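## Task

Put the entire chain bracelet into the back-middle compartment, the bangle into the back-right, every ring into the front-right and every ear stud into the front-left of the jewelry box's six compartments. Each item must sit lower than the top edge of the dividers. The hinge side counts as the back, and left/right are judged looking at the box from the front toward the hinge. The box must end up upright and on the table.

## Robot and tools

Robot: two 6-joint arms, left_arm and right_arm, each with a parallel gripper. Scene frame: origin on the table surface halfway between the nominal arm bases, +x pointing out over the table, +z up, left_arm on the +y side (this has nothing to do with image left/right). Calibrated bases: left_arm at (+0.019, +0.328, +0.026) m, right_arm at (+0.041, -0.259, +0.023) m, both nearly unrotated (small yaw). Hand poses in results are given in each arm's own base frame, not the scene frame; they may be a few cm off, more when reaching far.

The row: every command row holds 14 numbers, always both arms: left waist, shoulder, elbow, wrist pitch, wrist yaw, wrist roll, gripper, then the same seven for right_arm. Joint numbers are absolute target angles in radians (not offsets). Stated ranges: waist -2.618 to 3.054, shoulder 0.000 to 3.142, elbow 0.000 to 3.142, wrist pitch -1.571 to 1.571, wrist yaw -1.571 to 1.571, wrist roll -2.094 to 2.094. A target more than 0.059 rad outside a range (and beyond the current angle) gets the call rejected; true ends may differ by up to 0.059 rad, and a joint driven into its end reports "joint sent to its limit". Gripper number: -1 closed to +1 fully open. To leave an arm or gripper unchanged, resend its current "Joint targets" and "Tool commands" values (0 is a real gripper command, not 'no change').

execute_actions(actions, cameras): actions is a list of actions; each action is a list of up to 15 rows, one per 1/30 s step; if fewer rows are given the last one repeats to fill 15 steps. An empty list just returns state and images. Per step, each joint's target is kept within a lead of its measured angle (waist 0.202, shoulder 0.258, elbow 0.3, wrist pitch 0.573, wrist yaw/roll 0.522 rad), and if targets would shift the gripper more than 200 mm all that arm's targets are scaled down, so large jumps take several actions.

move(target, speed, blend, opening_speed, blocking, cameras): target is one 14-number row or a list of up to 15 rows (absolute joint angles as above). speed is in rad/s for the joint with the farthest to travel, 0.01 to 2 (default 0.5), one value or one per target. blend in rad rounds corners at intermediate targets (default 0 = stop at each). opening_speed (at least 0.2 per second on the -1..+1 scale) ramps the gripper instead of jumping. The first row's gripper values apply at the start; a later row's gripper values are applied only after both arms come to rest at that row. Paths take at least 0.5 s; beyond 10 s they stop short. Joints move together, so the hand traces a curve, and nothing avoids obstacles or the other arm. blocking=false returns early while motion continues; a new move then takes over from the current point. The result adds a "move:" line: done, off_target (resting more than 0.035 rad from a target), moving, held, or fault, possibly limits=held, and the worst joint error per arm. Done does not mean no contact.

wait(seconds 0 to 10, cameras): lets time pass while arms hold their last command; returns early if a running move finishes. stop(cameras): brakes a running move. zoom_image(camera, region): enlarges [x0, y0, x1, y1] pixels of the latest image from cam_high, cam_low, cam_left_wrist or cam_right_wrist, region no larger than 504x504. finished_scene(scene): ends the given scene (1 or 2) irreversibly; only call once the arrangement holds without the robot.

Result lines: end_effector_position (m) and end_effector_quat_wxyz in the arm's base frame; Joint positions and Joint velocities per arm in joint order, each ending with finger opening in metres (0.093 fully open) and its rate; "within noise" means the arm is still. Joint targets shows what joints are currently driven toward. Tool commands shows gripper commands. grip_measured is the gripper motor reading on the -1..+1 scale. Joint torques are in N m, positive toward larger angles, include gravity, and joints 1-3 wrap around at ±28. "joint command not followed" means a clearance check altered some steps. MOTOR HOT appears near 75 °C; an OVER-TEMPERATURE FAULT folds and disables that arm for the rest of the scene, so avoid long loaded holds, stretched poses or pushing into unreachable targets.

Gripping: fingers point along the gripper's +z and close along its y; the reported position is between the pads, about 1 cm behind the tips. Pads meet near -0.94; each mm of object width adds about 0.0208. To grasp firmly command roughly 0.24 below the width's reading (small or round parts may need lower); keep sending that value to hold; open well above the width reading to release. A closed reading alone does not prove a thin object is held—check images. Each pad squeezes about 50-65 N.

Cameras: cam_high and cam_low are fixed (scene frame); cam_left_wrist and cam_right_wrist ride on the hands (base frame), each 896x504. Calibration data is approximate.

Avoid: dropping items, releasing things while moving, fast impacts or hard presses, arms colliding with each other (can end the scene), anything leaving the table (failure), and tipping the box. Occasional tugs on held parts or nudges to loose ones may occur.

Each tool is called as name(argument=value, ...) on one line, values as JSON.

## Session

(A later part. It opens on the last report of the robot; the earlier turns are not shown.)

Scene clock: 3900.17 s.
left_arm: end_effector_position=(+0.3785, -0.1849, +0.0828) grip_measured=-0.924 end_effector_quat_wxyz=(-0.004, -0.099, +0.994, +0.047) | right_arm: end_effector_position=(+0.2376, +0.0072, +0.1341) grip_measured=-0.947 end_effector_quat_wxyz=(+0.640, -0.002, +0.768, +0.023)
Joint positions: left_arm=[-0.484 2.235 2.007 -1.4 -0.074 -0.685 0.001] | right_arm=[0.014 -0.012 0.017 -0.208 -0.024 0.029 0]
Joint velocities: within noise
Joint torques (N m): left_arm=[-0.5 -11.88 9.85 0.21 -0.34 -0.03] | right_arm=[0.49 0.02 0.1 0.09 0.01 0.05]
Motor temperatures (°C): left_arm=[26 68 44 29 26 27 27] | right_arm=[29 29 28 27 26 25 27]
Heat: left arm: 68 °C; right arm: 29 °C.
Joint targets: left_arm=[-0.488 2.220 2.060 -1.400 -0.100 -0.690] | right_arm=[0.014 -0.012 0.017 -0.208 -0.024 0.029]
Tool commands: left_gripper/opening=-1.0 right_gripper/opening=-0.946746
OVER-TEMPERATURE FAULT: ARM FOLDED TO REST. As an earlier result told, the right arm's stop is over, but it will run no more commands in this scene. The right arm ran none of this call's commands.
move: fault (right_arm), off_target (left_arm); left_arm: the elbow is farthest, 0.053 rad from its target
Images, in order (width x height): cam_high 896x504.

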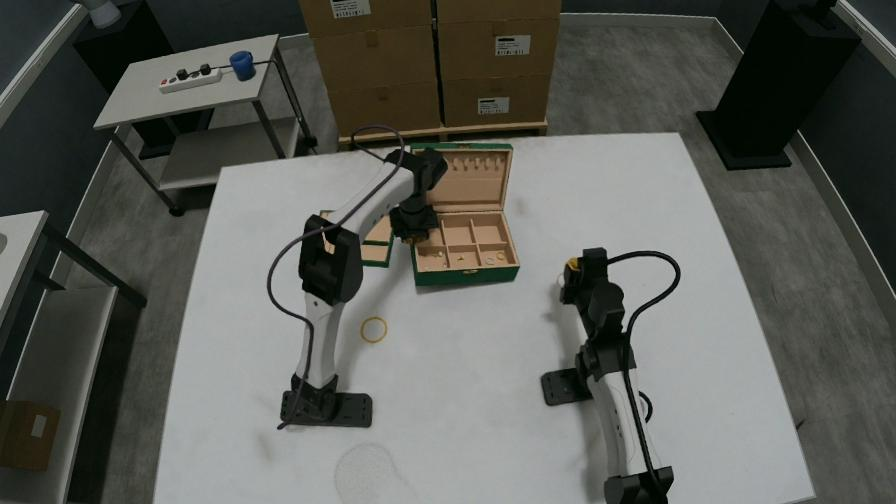

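move(target=[[-0.492,2.24,2.15,-1.46,-0.12,-0.69,-1,0.014,-0.012,0.017,-0.208,-0.024,0.029,-0.946763]], speed=0.12, cameras=["cam_high"])

zoom_image(camera="cam_high", region=[400, 200, 530, 310])

Scene clock: 3907.20 s.
left_arm: end_effector_position=(+0.3821, -0.1848, +0.0963) grip_measured=-0.924 end_effector_quat_wxyz=(+0.001, -0.097, +0.994, +0.057) | right_arm: end_effector_position=(+0.2376, +0.0072, +0.1341) grip_measured=-0.947 end_effector_quat_wxyz=(+0.640, -0.002, +0.768, +0.023)
Joint positions: left_arm=[-0.488 2.257 2.095 -1.47 -0.096 -0.685 0.001] | right_arm=[0.014 -0.012 0.017 -0.208 -0.024 0.029 0]
Joint velocities: within noise
Joint torques (N m): left_arm=[-0.49 -12.08 9.95 0.3 -0.33 -0.03] | right_arm=[0.47 0.02 0.1 0.09 0.01 0.05]
Motor temperatures (°C): left_arm=[26 69 44 29 26 27 28] | right_arm=[29 29 28 27 26 25 27]
Heat: left arm: 69 °C; right arm: 29 °C.
Joint targets: left_arm=[-0.492 2.240 2.150 -1.460 -0.120 -0.690] | right_arm=[0.014 -0.012 0.017 -0.208 -0.024 0.029]
Tool commands: left_gripper/opening=-1.0 right_gripper/opening=-0.946746
OVER-TEMPERATURE FAULT: ARM FOLDED TO REST. As an earlier result told, the right arm's stop is over, but it will run no more commands in this scene. The right arm ran none of this call's commands.
move: fault (right_arm), off_target (left_arm); left_arm: the elbow is farthest, 0.055 rad from its target
Images, in order (width x height): cam_high 896x504.

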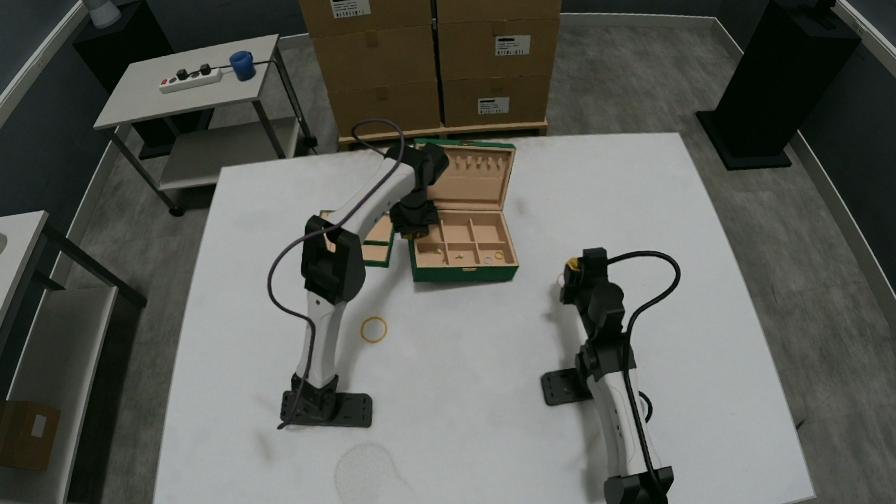

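Scaled by 3.877 from the camera's 896x504 image, which has a finer 1280x720 frame.

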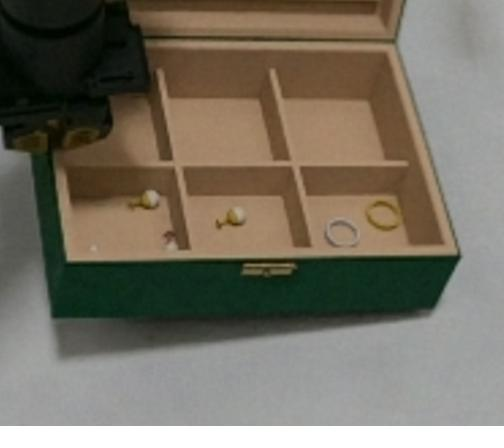

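move(target=[[-0.5,2.26,2.28,-1.53,-0.15,-0.69,-1,0.014,-0.012,0.017,-0.208,-0.024,0.029,-0.946763]], speed=0.15, cameras=["cam_high"])

zoom_image(camera="cam_high", region=[400, 200, 530, 310])

Scene clock: 3915.53 s.
left_arm: end_effector_position=(+0.3915, -0.1881, +0.1201) grip_measured=-0.924 end_effector_quat_wxyz=(+0.025, -0.094, +0.994, +0.058) | right_arm: end_effector_position=(+0.2376, +0.0072, +0.1341) grip_measured=-0.947 end_effector_quat_wxyz=(+0.640, -0.002, +0.768, +0.023)
Joint positions: left_arm=[-0.496 2.278 2.225 -1.541 -0.124 -0.685 0.001] | right_arm=[0.014 -0.012 0.017 -0.208 -0.024 0.029 0]
Joint velocities: within noise
Joint torques (N m): left_arm=[-0.53 -12.23 9.92 0.41 -0.38 -0.03] | right_arm=[0.49 0.02 0.1 0.09 0.01 0.05]
Motor temperatures (°C): left_arm=[26 70 44 29 26 27 28] | right_arm=[29 29 28 27 26 25 27]
Heat: left arm: 70 °C; right arm: 29 °C.
Joint targets: left_arm=[-0.500 2.260 2.280 -1.530 -0.150 -0.690] | right_arm=[0.014 -0.012 0.017 -0.208 -0.024 0.029]
Tool commands: left_gripper/opening=-1.0 right_gripper/opening=-0.946746
OVER-TEMPERATURE FAULT: ARM FOLDED TO REST. As an earlier result told, the right arm's stop is over, but it will run no more commands in this scene. The right arm ran none of this call's commands.
move: fault (right_arm), off_target (left_arm); left_arm: the elbow is farthest, 0.055 rad from its target
Images, in order (width x height): cam_high 896x504.

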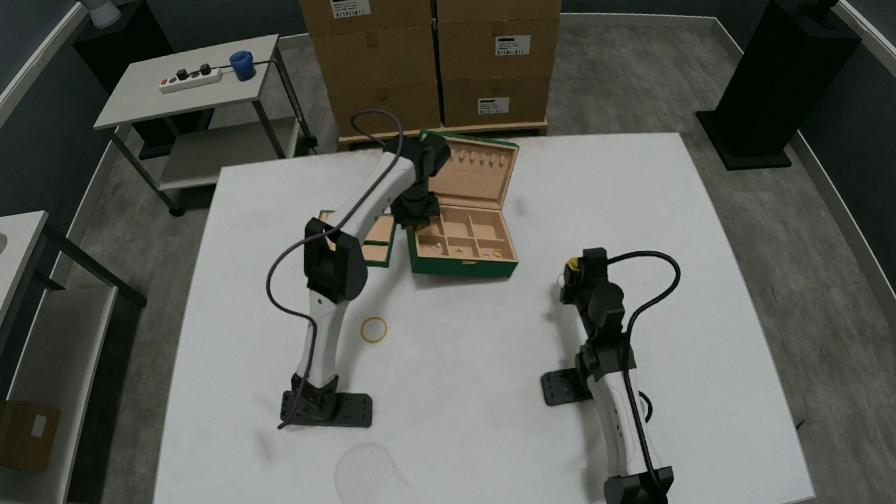

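Scaled by 3.877 from the camera's 896x504 image, which has a finer 1280x720 frame.

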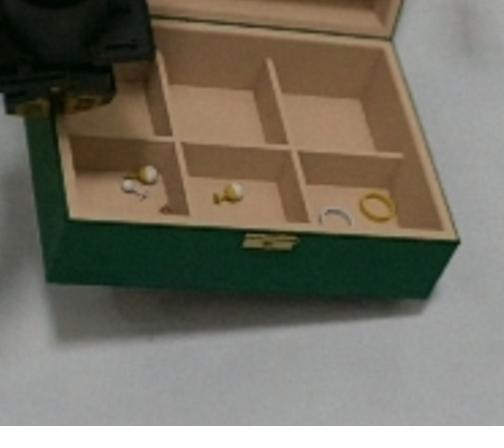

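move(target=[[-0.488,2.22,2.06,-1.40,-0.10,-0.69,-1,0.014,-0.012,0.017,-0.208,-0.024,0.029,-0.946763],[-0.478,2.17,1.86,-1.265,-0.06,-0.69,-1,0.014,-0.012,0.017,-0.208,-0.024,0.029,-0.946763],[-0.475,2.13,1.72,-1.15,-0.04,-0.69,-1,0.014,-0.012,0.017,-0.208,-0.024,0.029,-0.946763],[-0.455,2.06,1.56,-1.01,0,-0.69,-1,0.014,-0.012,0.017,-0.208,-0.024,0.029,-0.946763]], speed=0.14, blend=[0.02,0.02,0.02,0], cameras=[])

move(target=[[-0.455,2.06,1.56,-1.01,0,-0.69,-0.5,0.014,-0.012,0.017,-0.208,-0.024,0.029,-0.946763],[-0.463,1.98,1.66,-1.18,0,-0.69,-0.5,0.014,-0.012,0.017,-0.208,-0.024,0.029,-0.946763],[-0.72,2.0,1.88,-1.3,-0.05,-0.69,-0.5,0.014,-0.012,0.017,-0.208,-0.024,0.029,-0.946763]], speed=[0.2,0.25,0.5], opening_speed=0.4, cameras=["cam_left_wrist"])

zoom_image(camera="cam_left_wrist", region=[250, 70, 700, 320])

Scene clock: 4015.67 s.
left_arm: end_effector_position=(+0.3590, -0.1764, +0.0309) grip_measured=-0.926 end_effector_quat_wxyz=(+0.017, -0.114, +0.993, +0.002) | right_arm: end_effector_position=(+0.2376, +0.0072, +0.1341) grip_measured=-0.947 end_effector_quat_wxyz=(+0.640, -0.002, +0.768, +0.023)
Joint positions: left_arm=[-0.466 2.091 1.572 -1.026 -0.023 -0.695 0.001] | right_arm=[0.014 -0.012 0.017 -0.208 -0.024 0.029 0]
Joint velocities: within noise
Joint torques (N m): left_arm=[0.75 -12.18 4.26 0.54 0.23 0.09] | right_arm=[0.49 0.02 0.1 0.09 0.01 0.05]
Motor temperatures (°C): left_arm=[26 70 45 29 27 27 29] | right_arm=[29 29 28 27 26 25 27]
Heat: left arm: 70 °C; right arm: 29 °C.
Joint targets: left_arm=[-0.455 2.060 1.560 -1.010 0.000 -0.690] | right_arm=[0.014 -0.012 0.017 -0.208 -0.024 0.029]
Tool commands: left_gripper/opening=-1.0 right_gripper/opening=-0.946746
OVER-TEMPERATURE FAULT: ARM FOLDED TO REST. As an earlier result told, the right arm's stop is over, but it will run no more commands in this scene. The right arm ran none of this call's commands.
move: fault (right_arm)
No camera images: "cameras" was empty.

Scene clock: 4019.10 s.
left_arm: end_effector_position=(+0.3140, -0.2682, +0.1301) grip_measured=-0.502 end_effector_quat_wxyz=(+0.055, +0.012, +0.998, -0.024) | right_arm: end_effector_position=(+0.2376, +0.0072, +0.1341) grip_measured=-0.947 end_effector_quat_wxyz=(+0.640, -0.002, +0.768, +0.023)
Joint positions: left_arm=[-0.721 2.017 1.853 -1.293 -0.035 -0.695 0.021] | right_arm=[0.014 -0.012 0.017 -0.208 -0.024 0.029 0]
Joint velocities: within noise
Joint torques (N m): left_arm=[-0.06 -10.7 7.87 0.49 -0.19 0.1] | right_arm=[0.5 0.03 0.09 0.09 0.01 0.05]
Motor temperatures (°C): left_arm=[26 71 45 29 27 27 29] | right_arm=[29 29 28 27 26 25 27]
Heat: left arm: 71 °C; right arm: 29 °C.
Joint targets: left_arm=[-0.720 2.000 1.880 -1.300 -0.050 -0.690] | right_arm=[0.014 -0.012 0.017 -0.208 -0.024 0.029]
Tool commands: left_gripper/opening=-0.5 right_gripper/opening=-0.946746
OVER-TEMPERATURE FAULT: ARM FOLDED TO REST. As an earlier result told, the right arm's stop is over, but it will run no more commands in this scene. The right arm ran none of this call's commands.
move: fault (right_arm)
camera_calibration:
cam_left_wrist: T_world_to_cam=[[-0.0142795, -0.998824, 0.0463424, -0.269413], [-0.9585, 0.0268716, 0.283823, 0.313326], [-0.284734, -0.0403663, -0.957756, 0.283949], [0, 0, 0, 1]] pos_world=[0.377326, -0.266054, 0.19551]
Images, in order (width x height): cam_left_wrist 896x504.

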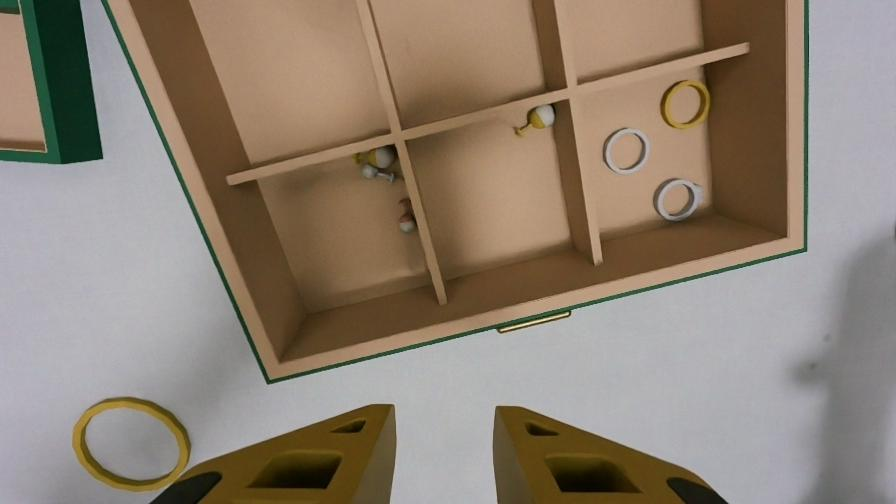

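Scaled by 1.120 from the camera's 896x504 image, which has a finer 1280x720 frame.

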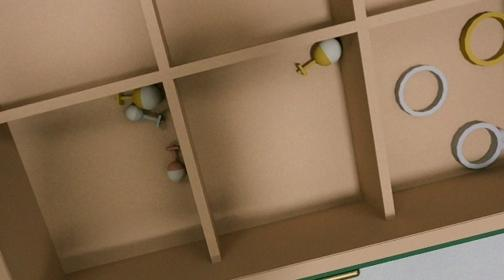

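move(target=[[-0.83,2.15,2.15,-1.5,-0.05,0.0,-0.4,0.014,-0.012,0.017,-0.208,-0.024,0.029,-0.946763],[-0.858,2.25,2.2,-1.47,0.01,0.5,-0.4,0.014,-0.012,0.017,-0.208,-0.024,0.029,-0.946763],[-0.858,2.37,2.16,-1.36,0.01,0.5,-0.4,0.014,-0.012,0.017,-0.208,-0.024,0.029,-0.946763]], speed=[0.6,0.5,0.25], blend=[0.05,0.03,0], cameras=["cam_left_wrist"])

Scene clock: 4034.43 s.
left_arm: end_effector_position=(+0.3045, -0.3458, +0.0656) grip_measured=-0.402 end_effector_quat_wxyz=(+0.000, +0.622, +0.783, +0.002) | right_arm: end_effector_position=(+0.2376, +0.0072, +0.1341) grip_measured=-0.947 end_effector_quat_wxyz=(+0.640, -0.002, +0.768, +0.023)
Joint positions: left_arm=[-0.85 2.368 2.168 -1.371 -0.004 0.492 0.026] | right_arm=[0.014 -0.012 0.017 -0.208 -0.024 0.029 0]
Joint velocities: within noise
Joint torques (N m): left_arm=[-0.8 -11.02 4.67 0.41 0.24 0.11] | right_arm=[0.49 0.01 0.1 0.09 0.01 0.05]
Motor temperatures (°C): left_arm=[26 71 46 29 27 27 28] | right_arm=[29 29 28 27 26 25 27]
Heat: left arm: 71 °C; right arm: 29 °C.
Joint targets: left_arm=[-0.858 2.370 2.160 -1.360 0.010 0.500] | right_arm=[0.014 -0.012 0.017 -0.208 -0.024 0.029]
Tool commands: left_gripper/opening=-0.4 right_gripper/opening=-0.946746
OVER-TEMPERATURE FAULT: ARM FOLDED TO REST. As an earlier result told, the right arm's stop is over, but it will run no more commands in this scene. The right arm ran none of this call's commands.
move: fault (right_arm)
camera_calibration:
cam_left_wrist: T_world_to_cam=[[-0.971025, -0.238935, -0.00458698, 0.213383], [-0.221816, 0.893981, 0.389352, 0.39317], [-0.088929, 0.379087, -0.921078, 0.299358], [0, 0, 0, 1]] pos_world=[0.321033, -0.413985, 0.123629]
Images, in order (width x height): cam_left_wrist 896x504.

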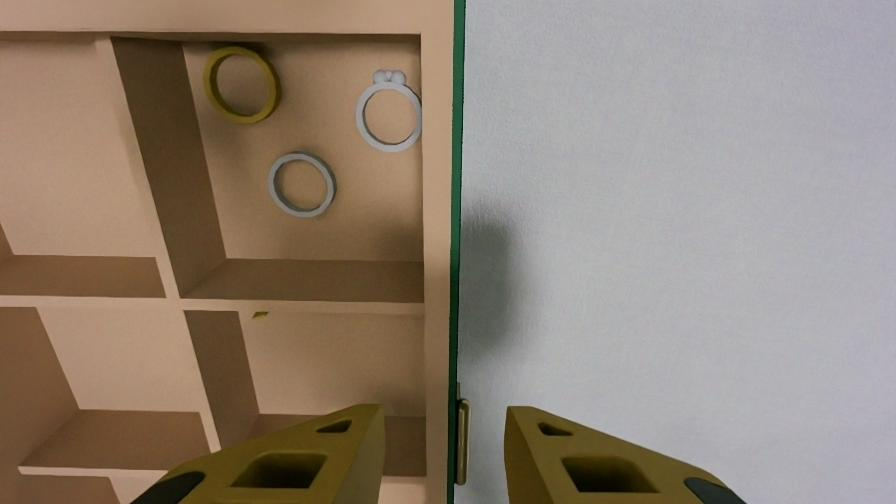

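move(target=[[-0.858,2.374,2.023,-1.212,0.01,0.5,-0.4,0.014,-0.012,0.017,-0.208,-0.024,0.029,-0.946763],[-0.858,2.374,2.023,-1.212,0.01,0.5,-1,0.014,-0.012,0.017,-0.208,-0.024,0.029,-0.946763],[-0.9,2.318,1.93,-1.17,0.01,0.462,-1,0.014,-0.012,0.017,-0.208,-0.024,0.029,-0.946763]], speed=[0.25,0.2,0.06], opening_speed=0.6, cameras=["cam_left_wrist","cam_high"])

zoom_image(camera="cam_high", region=[400, 200, 530, 310])

Scene clock: 4166.37 s.
left_arm: end_effector_position=(+0.3033, -0.3482, +0.0291) grip_measured=-0.922 end_effector_quat_wxyz=(+0.024, +0.621, +0.784, +0.014) | right_arm: end_effector_position=(+0.2376, +0.0072, +0.1341) grip_measured=-0.947 end_effector_quat_wxyz=(+0.640, -0.002, +0.768, +0.023)
Joint positions: left_arm=[-0.868 2.33 1.956 -1.155 -0.037 0.473 0.001] | right_arm=[0.014 -0.012 0.017 -0.208 -0.024 0.029 0]
Joint velocities: within noise
Joint torques (N m): left_arm=[-2.81 -12.25 3.15 0.29 0.59 -0.1] | right_arm=[0.49 0.03 0.1 0.09 0.01 0.05]
Motor temperatures (°C): left_arm=[26 68 40 29 26 27 28] | right_arm=[29 28 28 27 26 25 27]
Heat: left arm: 68 °C; right arm: 29 °C.
Joint targets: left_arm=[-0.900 2.318 1.930 -1.170 0.010 0.462] | right_arm=[0.014 -0.012 0.017 -0.208 -0.024 0.029]
Tool commands: left_gripper/opening=-1.0 right_gripper/opening=-0.946746
OVER-TEMPERATURE FAULT: ARM FOLDED TO REST. As an earlier result told, the right arm's stop is over, but it will run no more commands in this scene. The right arm ran none of this call's commands.
move: fault (right_arm), off_target (left_arm); left_arm: the wrist yaw is farthest, 0.047 rad from its target
camera_calibration:
cam_left_wrist: T_world_to_cam=[[-0.969024, -0.241367, -0.0522868, 0.211442], [-0.243417, 0.897688, 0.367294, 0.417744], [-0.0417154, 0.368644, -0.928634, 0.248853], [0, 0, 0, 1]] pos_world=[0.316959, -0.415707, 0.0887137]
Images, in order (width x height): cam_high 896x504, cam_left_wrist 896x504.

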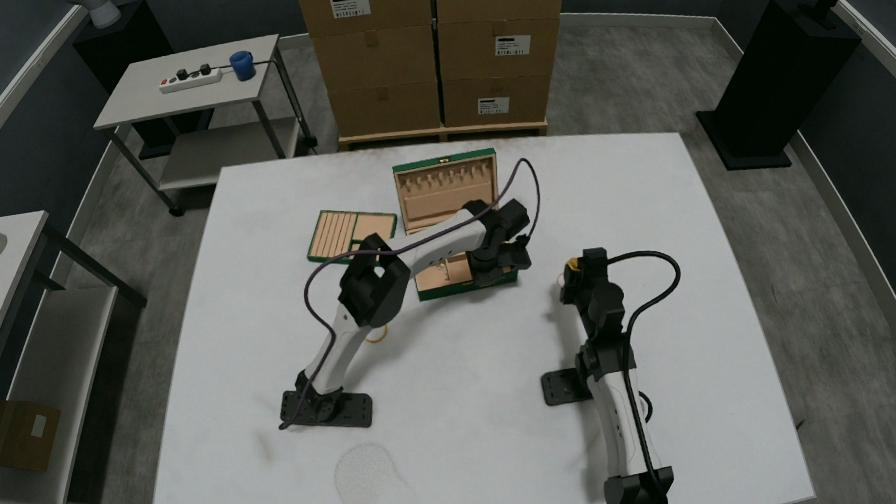

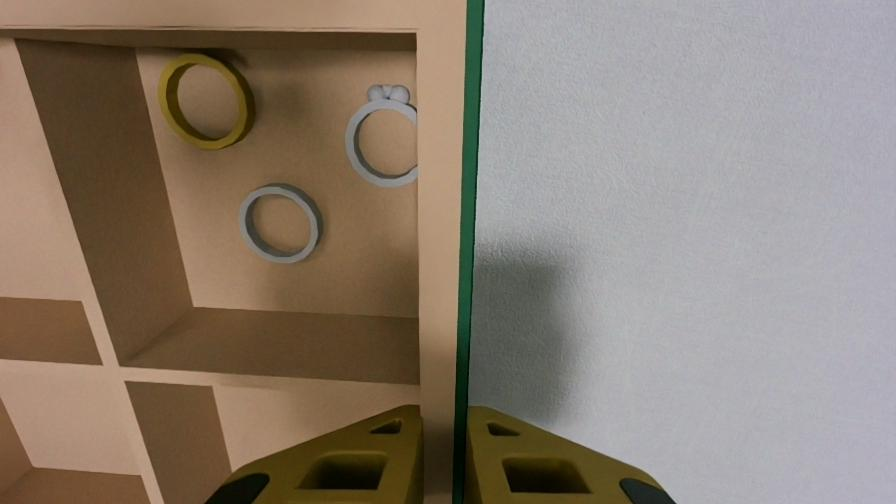

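Scaled by 3.877 from the camera's 896x504 image, which has a finer 1280x720 frame.

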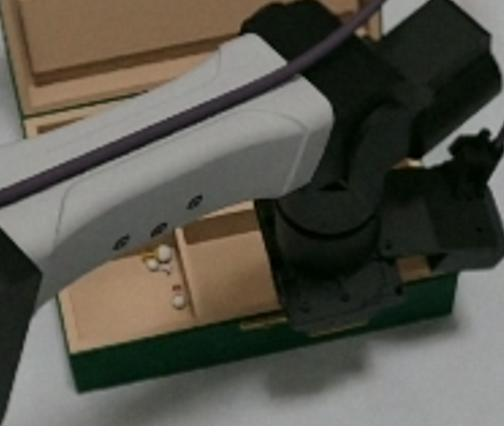

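move(target=[[-0.87,2.33,1.956,-1.155,-0.02,0.473,-0.4,0.014,-0.012,0.017,-0.208,-0.024,0.029,-0.946763],[-0.87,2.34,2.2,-1.41,0,0.47,-0.4,0.014,-0.012,0.017,-0.208,-0.024,0.029,-0.946763],[-0.6,1.6,1.8,-1.1,0,-0.6,-0.4,0.014,-0.012,0.017,-0.208,-0.024,0.029,-0.946763]], speed=[0.2,0.3,0.8], opening_speed=0.4, cameras=["cam_left_wrist","cam_low"])

zoom_image(camera="cam_low", region=[450, 60, 750, 360])

Scene clock: 4221.07 s.
left_arm: end_effector_position=(+0.3353, -0.2300, +0.2898) grip_measured=-0.402 end_effector_quat_wxyz=(+0.266, +0.005, +0.948, -0.174) | right_arm: end_effector_position=(+0.2376, +0.0072, +0.1341) grip_measured=-0.947 end_effector_quat_wxyz=(+0.640, -0.002, +0.768, +0.023)
Joint positions: left_arm=[-0.606 1.615 1.808 -1.117 -0.012 -0.591 0.026] | right_arm=[0.014 -0.012 0.017 -0.208 -0.024 0.029 0]
Joint velocities: within noise
Joint torques (N m): left_arm=[0.29 -7.45 5.01 1.63 0.14 -0.03] | right_arm=[0.49 0.03 0.09 0.09 0.01 0.05]
Motor temperatures (°C): left_arm=[26 74 38 29 27 27 29] | right_arm=[29 28 28 27 26 25 27]
Heat: left arm: 74 °C; right arm: 29 °C. Fold the left arm in close to its base, or ease its load, before you think long.
Joint targets: left_arm=[-0.600 1.600 1.800 -1.100 0.000 -0.600] | right_arm=[0.014 -0.012 0.017 -0.208 -0.024 0.029]
Tool commands: left_gripper/opening=-0.4 right_gripper/opening=-0.946747
OVER-TEMPERATURE FAULT: ARM FOLDED TO REST. As an earlier result told, the right arm's stop is over, but it will run no more commands in this scene. The right arm ran none of this call's commands.
MOTOR HOT: the shoulder of the left arm reports 74 °C; the controller's stop level is 90 °C. To cool a motor, set the load down, stop pushing, or move to a pose that needs little force.
move: fault (right_arm)
camera_calibration:
cam_left_wrist: T_world_to_cam=[[-0.0916824, -0.938287, 0.333484, -0.281616], [-0.98721, 0.0417795, -0.153856, 0.427269], [0.130429, -0.343324, -0.930117, 0.227644], [0, 0, 0, 1]] pos_world=[0.366293, -0.203932, 0.371388]
Images, in order (width x height): cam_low 896x504, cam_left_wrist 896x504.

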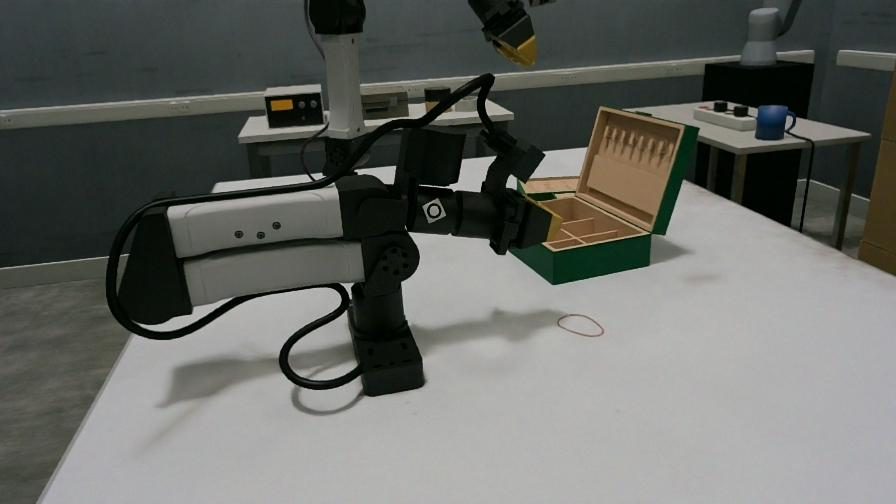

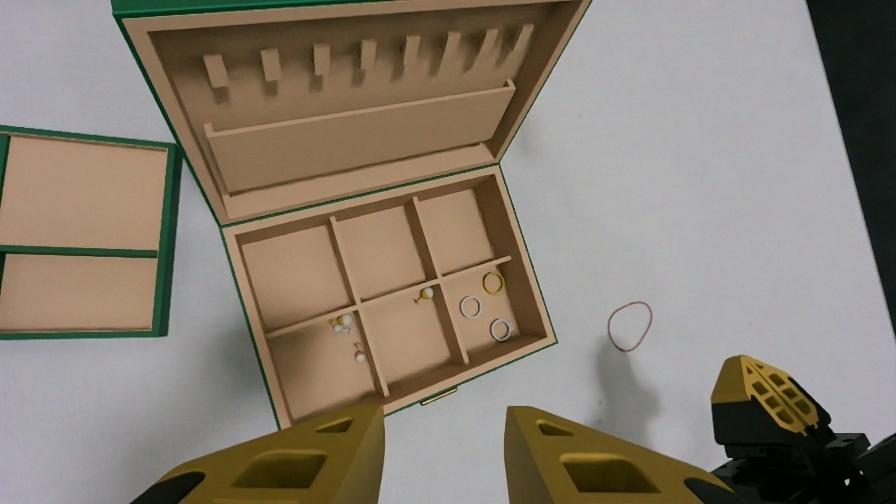

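Scaled by 1.680 from the camera's 896x504 image, which has a finer 1280x720 frame.

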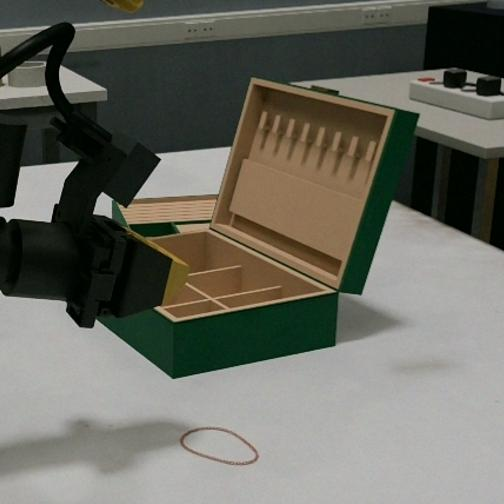

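move(target=[[-0.599,1.65,1.35,-0.5,-0.4,-0.6,-0.4,0.014,-0.012,0.017,-0.208,-0.024,0.029,-0.946763],[-0.599,1.782,1.087,-0.195,-0.595,-0.604,-0.4,0.014,-0.012,0.017,-0.208,-0.024,0.029,-0.946763]], speed=0.5, blend=[0.05,0], cameras=["cam_left_wrist","cam_low"])

Scene clock: 4256.50 s.
left_arm: end_effector_position=(+0.4101, -0.1721, +0.0926) grip_measured=-0.402 end_effector_quat_wxyz=(+0.411, -0.089, +0.906, +0.045) | right_arm: end_effector_position=(+0.2376, +0.0072, +0.1341) grip_measured=-0.947 end_effector_quat_wxyz=(+0.640, -0.002, +0.768, +0.023)
Joint positions: left_arm=[-0.606 1.782 1.09 -0.213 -0.579 -0.596 0.026] | right_arm=[0.014 -0.012 0.017 -0.208 -0.024 0.029 0]
Joint velocities: within noise
Joint torques (N m): left_arm=[0.39 -7.58 5.55 1.58 -0.45 -0.06] | right_arm=[0.47 0.02 0.09 0.09 0.01 0.05]
Motor temperatures (°C): left_arm=[26 65 39 32 27 27 28] | right_arm=[29 28 28 27 26 25 27]
Heat: left arm: 65 °C; right arm: 29 °C.
Joint targets: left_arm=[-0.599 1.782 1.087 -0.195 -0.595 -0.604] | right_arm=[0.014 -0.012 0.017 -0.208 -0.024 0.029]
Tool commands: left_gripper/opening=-0.4 right_gripper/opening=-0.946747
OVER-TEMPERATURE FAULT: ARM FOLDED TO REST. As an earlier result told, the right arm's stop is over, but it will run no more commands in this scene. The right arm ran none of this call's commands.
MOTOR HOT: cleared for the motors of the left arm.
move: fault (right_arm)
camera_calibration:
cam_left_wrist: T_world_to_cam=[[0.207041, -0.978332, -0.000100144, -0.253222], [-0.878591, -0.185889, -0.439912, 0.411149], [0.430361, 0.091168, -0.898041, 0.00314326], [0, 0, 0, 1]] pos_world=[0.412306, -0.171594, 0.183667]
Images, in order (width x height): cam_low 896x504, cam_left_wrist 896x504.

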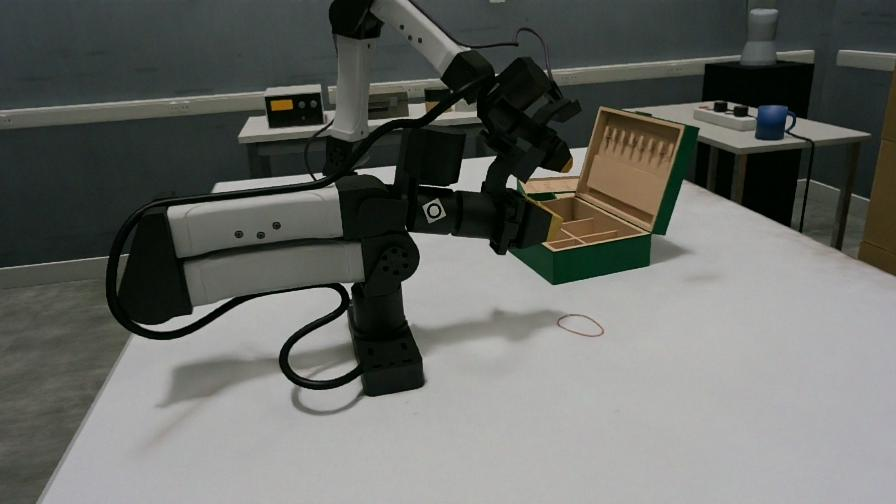

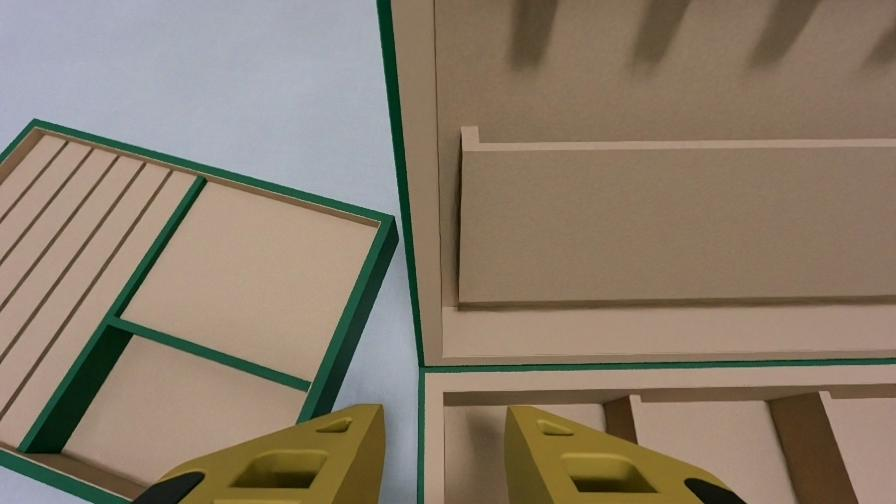

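move(target=[[-0.531,1.898,1.122,-0.084,-0.557,-0.55,-0.4,0.014,-0.012,0.017,-0.208,-0.024,0.029,-0.946763]], speed=0.12, cameras=["cam_left_wrist"])

Scene clock: 4279.63 s.
left_arm: end_effector_position=(+0.4334, -0.1524, +0.0602) grip_measured=-0.402 end_effector_quat_wxyz=(+0.407, -0.102, +0.906, +0.064) | right_arm: end_effector_position=(+0.2376, +0.0072, +0.1341) grip_measured=-0.947 end_effector_quat_wxyz=(+0.640, -0.002, +0.768, +0.023)
Joint positions: left_arm=[-0.538 1.892 1.09 -0.102 -0.571 -0.559 0.026] | right_arm=[0.014 -0.012 0.017 -0.208 -0.024 0.029 0]
Joint velocities: within noise
Joint torques (N m): left_arm=[0.35 -7.68 8.34 1.58 -0.11 0.12] | right_arm=[0.49 0.02 0.1 0.09 0.01 0.05]
Motor temperatures (°C): left_arm=[26 64 40 33 27 27 28] | right_arm=[29 28 28 27 26 25 27]
Heat: left arm: 64 °C; right arm: 29 °C.
Joint targets: left_arm=[-0.531 1.898 1.122 -0.084 -0.557 -0.550] | right_arm=[0.014 -0.012 0.017 -0.208 -0.024 0.029]
Tool commands: left_gripper/opening=-0.4 right_gripper/opening=-0.946747
OVER-TEMPERATURE FAULT: ARM FOLDED TO REST. As an earlier result told, the right arm's stop is over, but it will run no more commands in this scene. The right arm ran none of this call's commands.
move: fault (right_arm)
camera_calibration:
cam_left_wrist: T_world_to_cam=[[0.244832, -0.969281, -0.023478, -0.25235], [-0.874911, -0.21043, -0.436176, 0.415417], [0.417836, 0.127331, -0.899555, -0.0267215], [0, 0, 0, 1]] pos_world=[0.436401, -0.153779, 0.151233]
Images, in order (width x height): cam_left_wrist 896x504.

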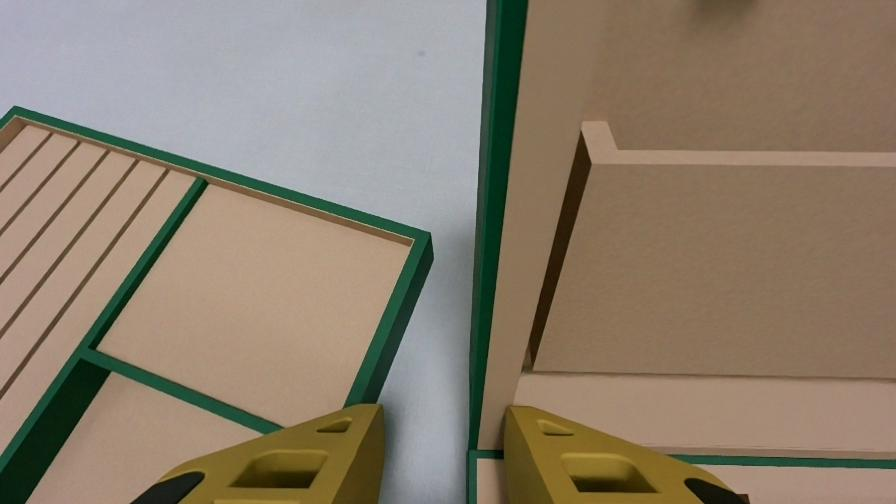

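move(target=[[-0.565,1.87,1.115,-0.095,-0.557,-0.55,-0.4,0.014,-0.012,0.017,-0.208,-0.024,0.029,-0.946763],[-0.553,1.905,1.125,-0.048,-0.55,-0.55,-0.4,0.014,-0.012,0.017,-0.208,-0.024,0.029,-0.946763]], speed=0.1, cameras=["cam_left_wrist"])

Scene clock: 4297.03 s.
left_arm: end_effector_position=(+0.4357, -0.1657, +0.0634) grip_measured=-0.402 end_effector_quat_wxyz=(+0.418, -0.095, +0.902, +0.047) | right_arm: end_effector_position=(+0.2376, +0.0072, +0.1341) grip_measured=-0.947 end_effector_quat_wxyz=(+0.640, -0.002, +0.768, +0.023)
Joint positions: left_arm=[-0.558 1.897 1.093 -0.066 -0.564 -0.557 0.026] | right_arm=[0.014 -0.012 0.017 -0.208 -0.024 0.029 0]
Joint velocities: within noise
Joint torques (N m): left_arm=[0.23 -7.58 8.39 1.6 -0.08 0.12] | right_arm=[0.49 0.02 0.09 0.09 0.01 0.06]
Motor temperatures (°C): left_arm=[26 63 42 34 27 27 28] | right_arm=[29 28 28 27 26 25 27]
Heat: left arm: 63 °C; right arm: 29 °C.
Joint targets: left_arm=[-0.553 1.905 1.125 -0.048 -0.550 -0.550] | right_arm=[0.014 -0.012 0.017 -0.208 -0.024 0.029]
Tool commands: left_gripper/opening=-0.4 right_gripper/opening=-0.946747
OVER-TEMPERATURE FAULT: ARM FOLDED TO REST. As an earlier result told, the right arm's stop is over, but it will run no more commands in this scene. The right arm ran none of this call's commands.
move: fault (right_arm)
camera_calibration:
cam_left_wrist: T_world_to_cam=[[0.220487, -0.975385, 0.00309981, -0.257802], [-0.868643, -0.197802, -0.45424, 0.416508], [0.443672, 0.0974616, -0.890874, -0.0398961], [0, 0, 0, 1]] pos_world=[0.43634, -0.165182, 0.154452]
Images, in order (width x height): cam_left_wrist 896x504.

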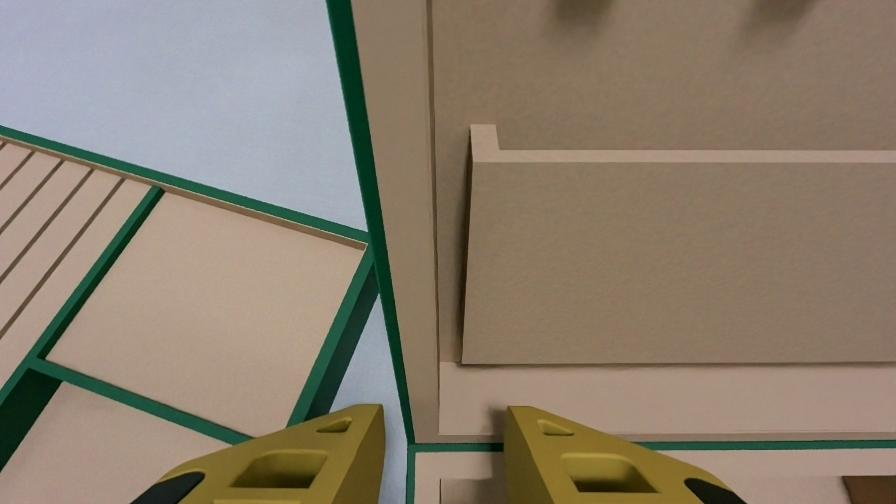

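move(target=[[-0.531,1.912,1.134,-0.042,-0.545,-0.55,-0.4,0.014,-0.012,0.017,-0.208,-0.024,0.029,-0.946763]], speed=0.1, cameras=["cam_left_wrist"])

Scene clock: 4309.03 s.
left_arm: end_effector_position=(+0.4415, -0.1595, +0.0640) grip_measured=-0.402 end_effector_quat_wxyz=(+0.420, -0.104, +0.900, +0.047) | right_arm: end_effector_position=(+0.2376, +0.0072, +0.1341) grip_measured=-0.947 end_effector_quat_wxyz=(+0.640, -0.002, +0.768, +0.023)
Joint positions: left_arm=[-0.538 1.904 1.102 -0.06 -0.56 -0.557 0.026] | right_arm=[0.014 -0.012 0.017 -0.208 -0.024 0.029 0]
Joint velocities: within noise
Joint torques (N m): left_arm=[0.42 -7.65 8.38 1.63 -0.08 0.12] | right_arm=[0.47 0.03 0.09 0.09 0.01 0.05]
Motor temperatures (°C): left_arm=[26 62 41 34 27 27 28] | right_arm=[29 28 28 27 26 25 27]
Heat: left arm: 62 °C; right arm: 29 °C.
Joint targets: left_arm=[-0.531 1.912 1.134 -0.042 -0.545 -0.550] | right_arm=[0.014 -0.012 0.017 -0.208 -0.024 0.029]
Tool commands: left_gripper/opening=-0.4 right_gripper/opening=-0.946747
OVER-TEMPERATURE FAULT: ARM FOLDED TO REST. As an earlier result told, the right arm's stop is over, but it will run no more commands in this scene. The right arm ran none of this call's commands.
move: fault (right_arm)
camera_calibration:
cam_left_wrist: T_world_to_cam=[[0.236504, -0.971566, 0.0112083, -0.260107], [-0.862949, -0.215337, -0.45711, 0.417969], [0.446526, 0.098436, -0.88934, -0.0437347], [0, 0, 0, 1]] pos_world=[0.441731, -0.158401, 0.155078]
Images, in order (width x height): cam_left_wrist 896x504.

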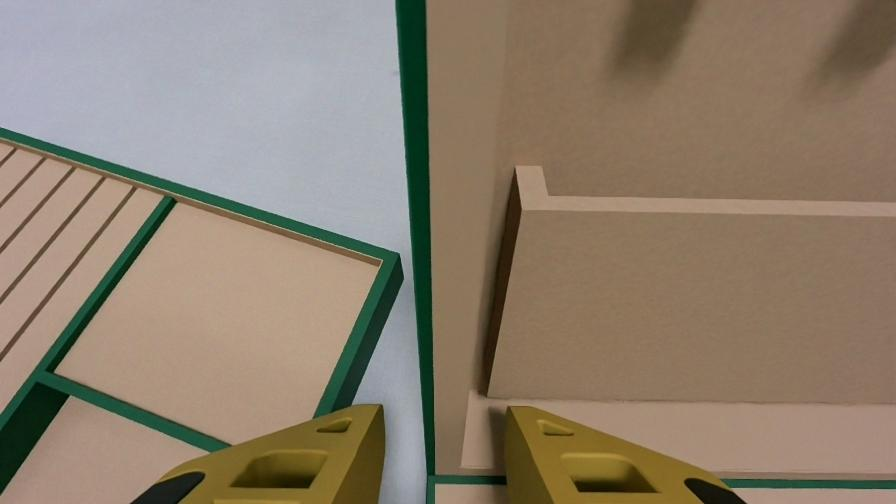

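move(target=[[-0.531,1.912,1.134,-0.042,-0.545,-0.55,-1,0.014,-0.012,0.017,-0.208,-0.024,0.029,-0.946763]], speed=0.1, opening_speed=0.6, cameras=["cam_left_wrist"])

Scene clock: 4320.47 s.
left_arm: end_effector_position=(+0.4420, -0.1602, +0.0643) grip_measured=-0.950 end_effector_quat_wxyz=(+0.420, -0.104, +0.900, +0.045) | right_arm: end_effector_position=(+0.2376, +0.0072, +0.1341) grip_measured=-0.947 end_effector_quat_wxyz=(+0.640, -0.002, +0.768, +0.023)
Joint positions: left_arm=[-0.538 1.904 1.102 -0.057 -0.556 -0.557 0] | right_arm=[0.014 -0.012 0.017 -0.208 -0.024 0.029 0]
Joint velocities: within noise
Joint torques (N m): left_arm=[0.42 -7.65 8.35 1.61 -0.12 0.12] | right_arm=[0.47 0.02 0.1 0.09 0.01 0.05]
Motor temperatures (°C): left_arm=[26 62 42 34 27 27 28] | right_arm=[29 28 28 27 26 25 27]
Heat: left arm: 62 °C; right arm: 29 °C.
Joint targets: left_arm=[-0.531 1.912 1.134 -0.042 -0.545 -0.550] | right_arm=[0.014 -0.012 0.017 -0.208 -0.024 0.029]
Tool commands: left_gripper/opening=-1.0 right_gripper/opening=-0.946746
OVER-TEMPERATURE FAULT: ARM FOLDED TO REST. As an earlier result told, the right arm's stop is over, but it will run no more commands in this scene. The right arm ran none of this call's commands.
move: fault (right_arm)
camera_calibration:
cam_left_wrist: T_world_to_cam=[[0.234682, -0.971953, 0.0152034, -0.260352], [-0.862761, -0.215472, -0.457401, 0.418267], [0.447848, 0.0942269, -0.889131, -0.0448979], [0, 0, 0, 1]] pos_world=[0.442072, -0.158694, 0.155354]
Images, in order (width x height): cam_left_wrist 896x504.

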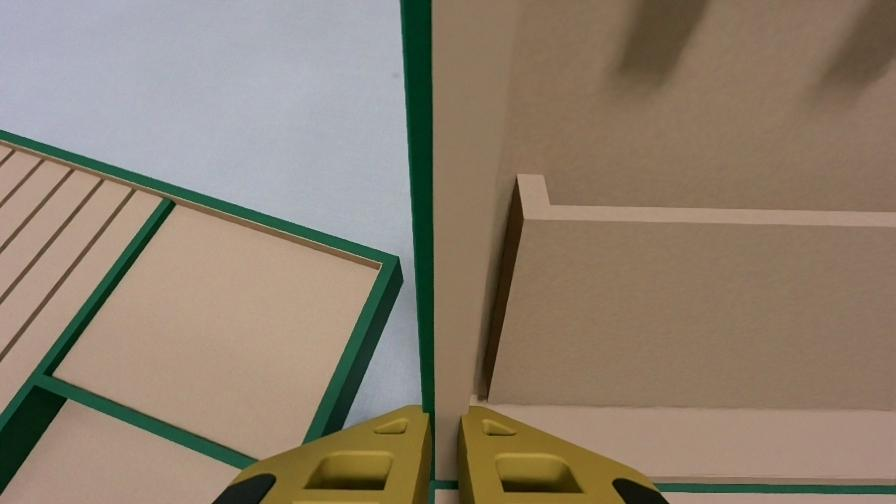

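move(target=[[-0.531,1.84,1.15,-0.09,-0.545,-0.55,-1,0.014,-0.012,0.017,-0.208,-0.024,0.029,-0.946763]], speed=0.08, cameras=["cam_left_wrist","cam_low","cam_high"])

zoom_image(camera="cam_high", region=[400, 200, 530, 310])

Scene clock: 4338.83 s.
left_arm: end_effector_position=(+0.4379, -0.1591, +0.0654) grip_measured=-0.969 end_effector_quat_wxyz=(+0.408, -0.100, +0.906, +0.048) | right_arm: end_effector_position=(+0.2376, +0.0072, +0.1341) grip_measured=-0.947 end_effector_quat_wxyz=(+0.640, -0.002, +0.768, +0.023)
Joint positions: left_arm=[-0.537 1.892 1.111 -0.105 -0.545 -0.557 0] | right_arm=[0.014 -0.012 0.017 -0.208 -0.024 0.029 0]
Joint velocities: within noise
Joint torques (N m): left_arm=[0.29 -13.01 8.98 1.62 -0.26 0.11] | right_arm=[0.47 0.02 0.09 0.09 0.02 0.05]
Motor temperatures (°C): left_arm=[26 63 43 35 26 27 28] | right_arm=[29 28 28 27 26 25 27]
Heat: left arm: 63 °C; right arm: 29 °C.
Joint targets: left_arm=[-0.531 1.840 1.150 -0.090 -0.545 -0.550] | right_arm=[0.014 -0.012 0.017 -0.208 -0.024 0.029]
Tool commands: left_gripper/opening=-1.0 right_gripper/opening=-0.946746
OVER-TEMPERATURE FAULT: ARM FOLDED TO REST. As an earlier result told, the right arm's stop is over, but it will run no more commands in this scene. The right arm ran none of this call's commands.
move: fault (right_arm), off_target (left_arm); left_arm: the shoulder is farthest, 0.052 rad from its target
camera_calibration:
cam_left_wrist: T_world_to_cam=[[0.228649, -0.973504, 0.00308366, -0.255145], [-0.876426, -0.207225, -0.434666, 0.42125], [0.423788, 0.0966834, -0.900586, -0.030504], [0, 0, 0, 1]] pos_world=[0.44046, -0.158141, 0.156418]
Images, in order (width x height): cam_high 896x504, cam_low 896x504, cam_left_wrist 896x504.

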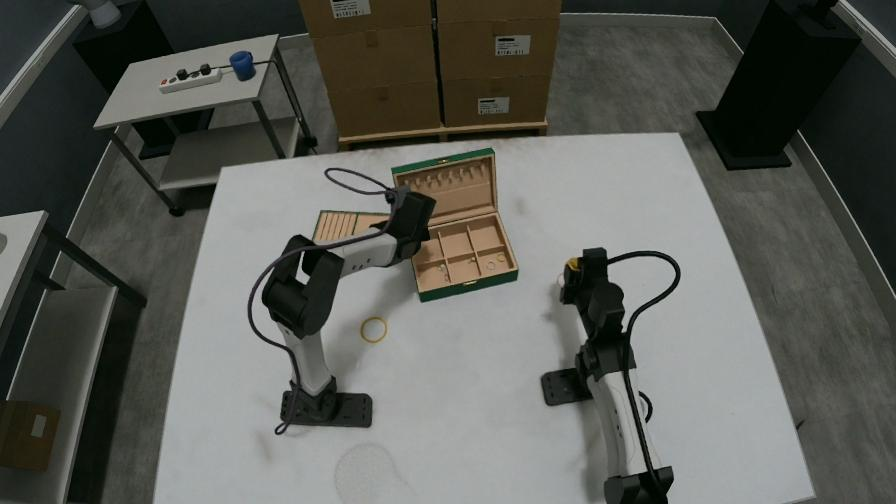

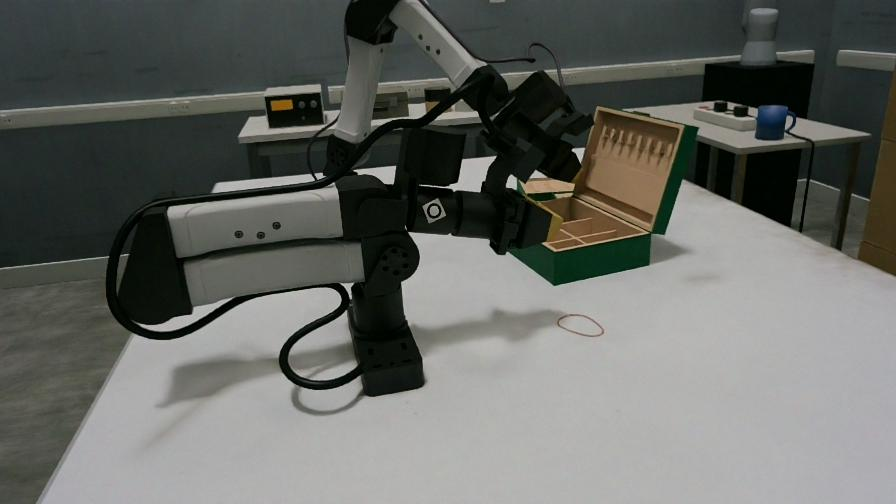

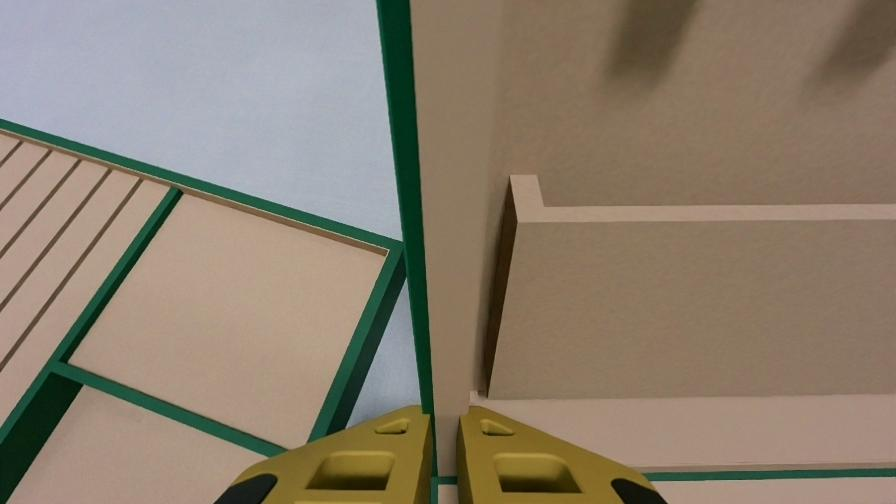

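Scaled by 3.877 from the camera's 896x504 image, which has a finer 1280x720 frame.

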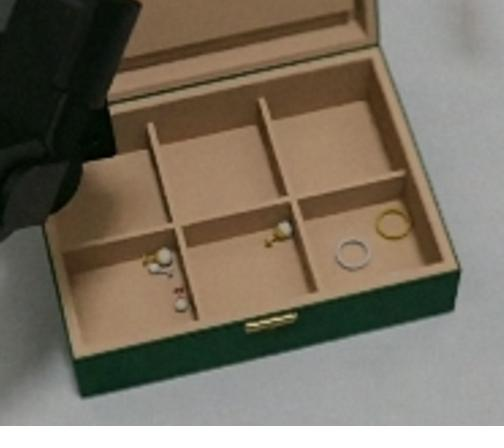

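move(target=[[-0.531,1.89,1.14,-0.08,-0.545,-0.55,-0.5,0.014,-0.012,0.017,-0.208,-0.024,0.029,-0.946763],[-0.518,1.928,1.162,-0.046,-0.535,-0.53,-0.5,0.014,-0.012,0.017,-0.208,-0.024,0.029,-0.946763],[-0.518,1.928,1.162,-0.046,-0.535,-0.53,-1,0.014,-0.012,0.017,-0.208,-0.024,0.029,-0.946763]], speed=0.1, opening_speed=0.6, cameras=["cam_left_wrist"])

Scene clock: 4354.27 s.
left_arm: end_effector_position=(+0.4484, -0.1578, +0.0650) grip_measured=-0.904 end_effector_quat_wxyz=(+0.417, -0.100, +0.902, +0.048) | right_arm: end_effector_position=(+0.2376, +0.0072, +0.1341) grip_measured=-0.947 end_effector_quat_wxyz=(+0.640, -0.002, +0.768, +0.023)
Joint positions: left_arm=[-0.523 1.918 1.129 -0.07 -0.544 -0.537 0.002] | right_arm=[0.014 -0.012 0.017 -0.208 -0.024 0.029 0]
Joint velocities: within noise
Joint torques (N m): left_arm=[0.21 -7.57 8.55 1.71 -0.14 0.11] | right_arm=[0.5 0.02 0.1 0.09 0.01 0.05]
Motor temperatures (°C): left_arm=[26 65 43 35 27 27 28] | right_arm=[29 28 28 27 26 25 27]
Heat: left arm: 65 °C; right arm: 29 °C.
Joint targets: left_arm=[-0.518 1.928 1.162 -0.046 -0.535 -0.530] | right_arm=[0.014 -0.012 0.017 -0.208 -0.024 0.029]
Tool commands: left_gripper/opening=-1.0 right_gripper/opening=-0.946746
OVER-TEMPERATURE FAULT: ARM FOLDED TO REST. As an earlier result told, the right arm's stop is over, but it will run no more commands in this scene. The right arm ran none of this call's commands.
move: fault (right_arm)
camera_calibration:
cam_left_wrist: T_world_to_cam=[[0.228924, -0.973423, 0.00638072, -0.256669], [-0.867928, -0.207074, -0.451465, 0.427908], [0.440788, 0.0978134, -0.892266, -0.0434335], [0, 0, 0, 1]] pos_world=[0.449296, -0.15699, 0.156069]
Images, in order (width x height): cam_left_wrist 896x504.

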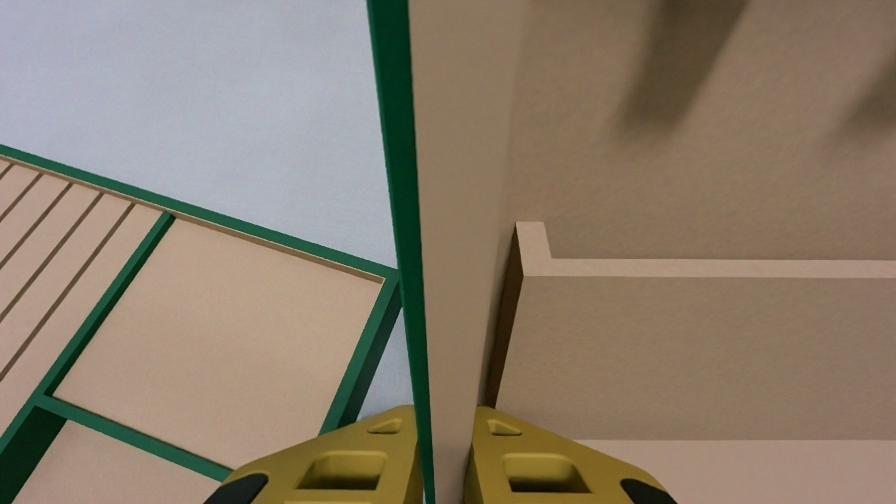

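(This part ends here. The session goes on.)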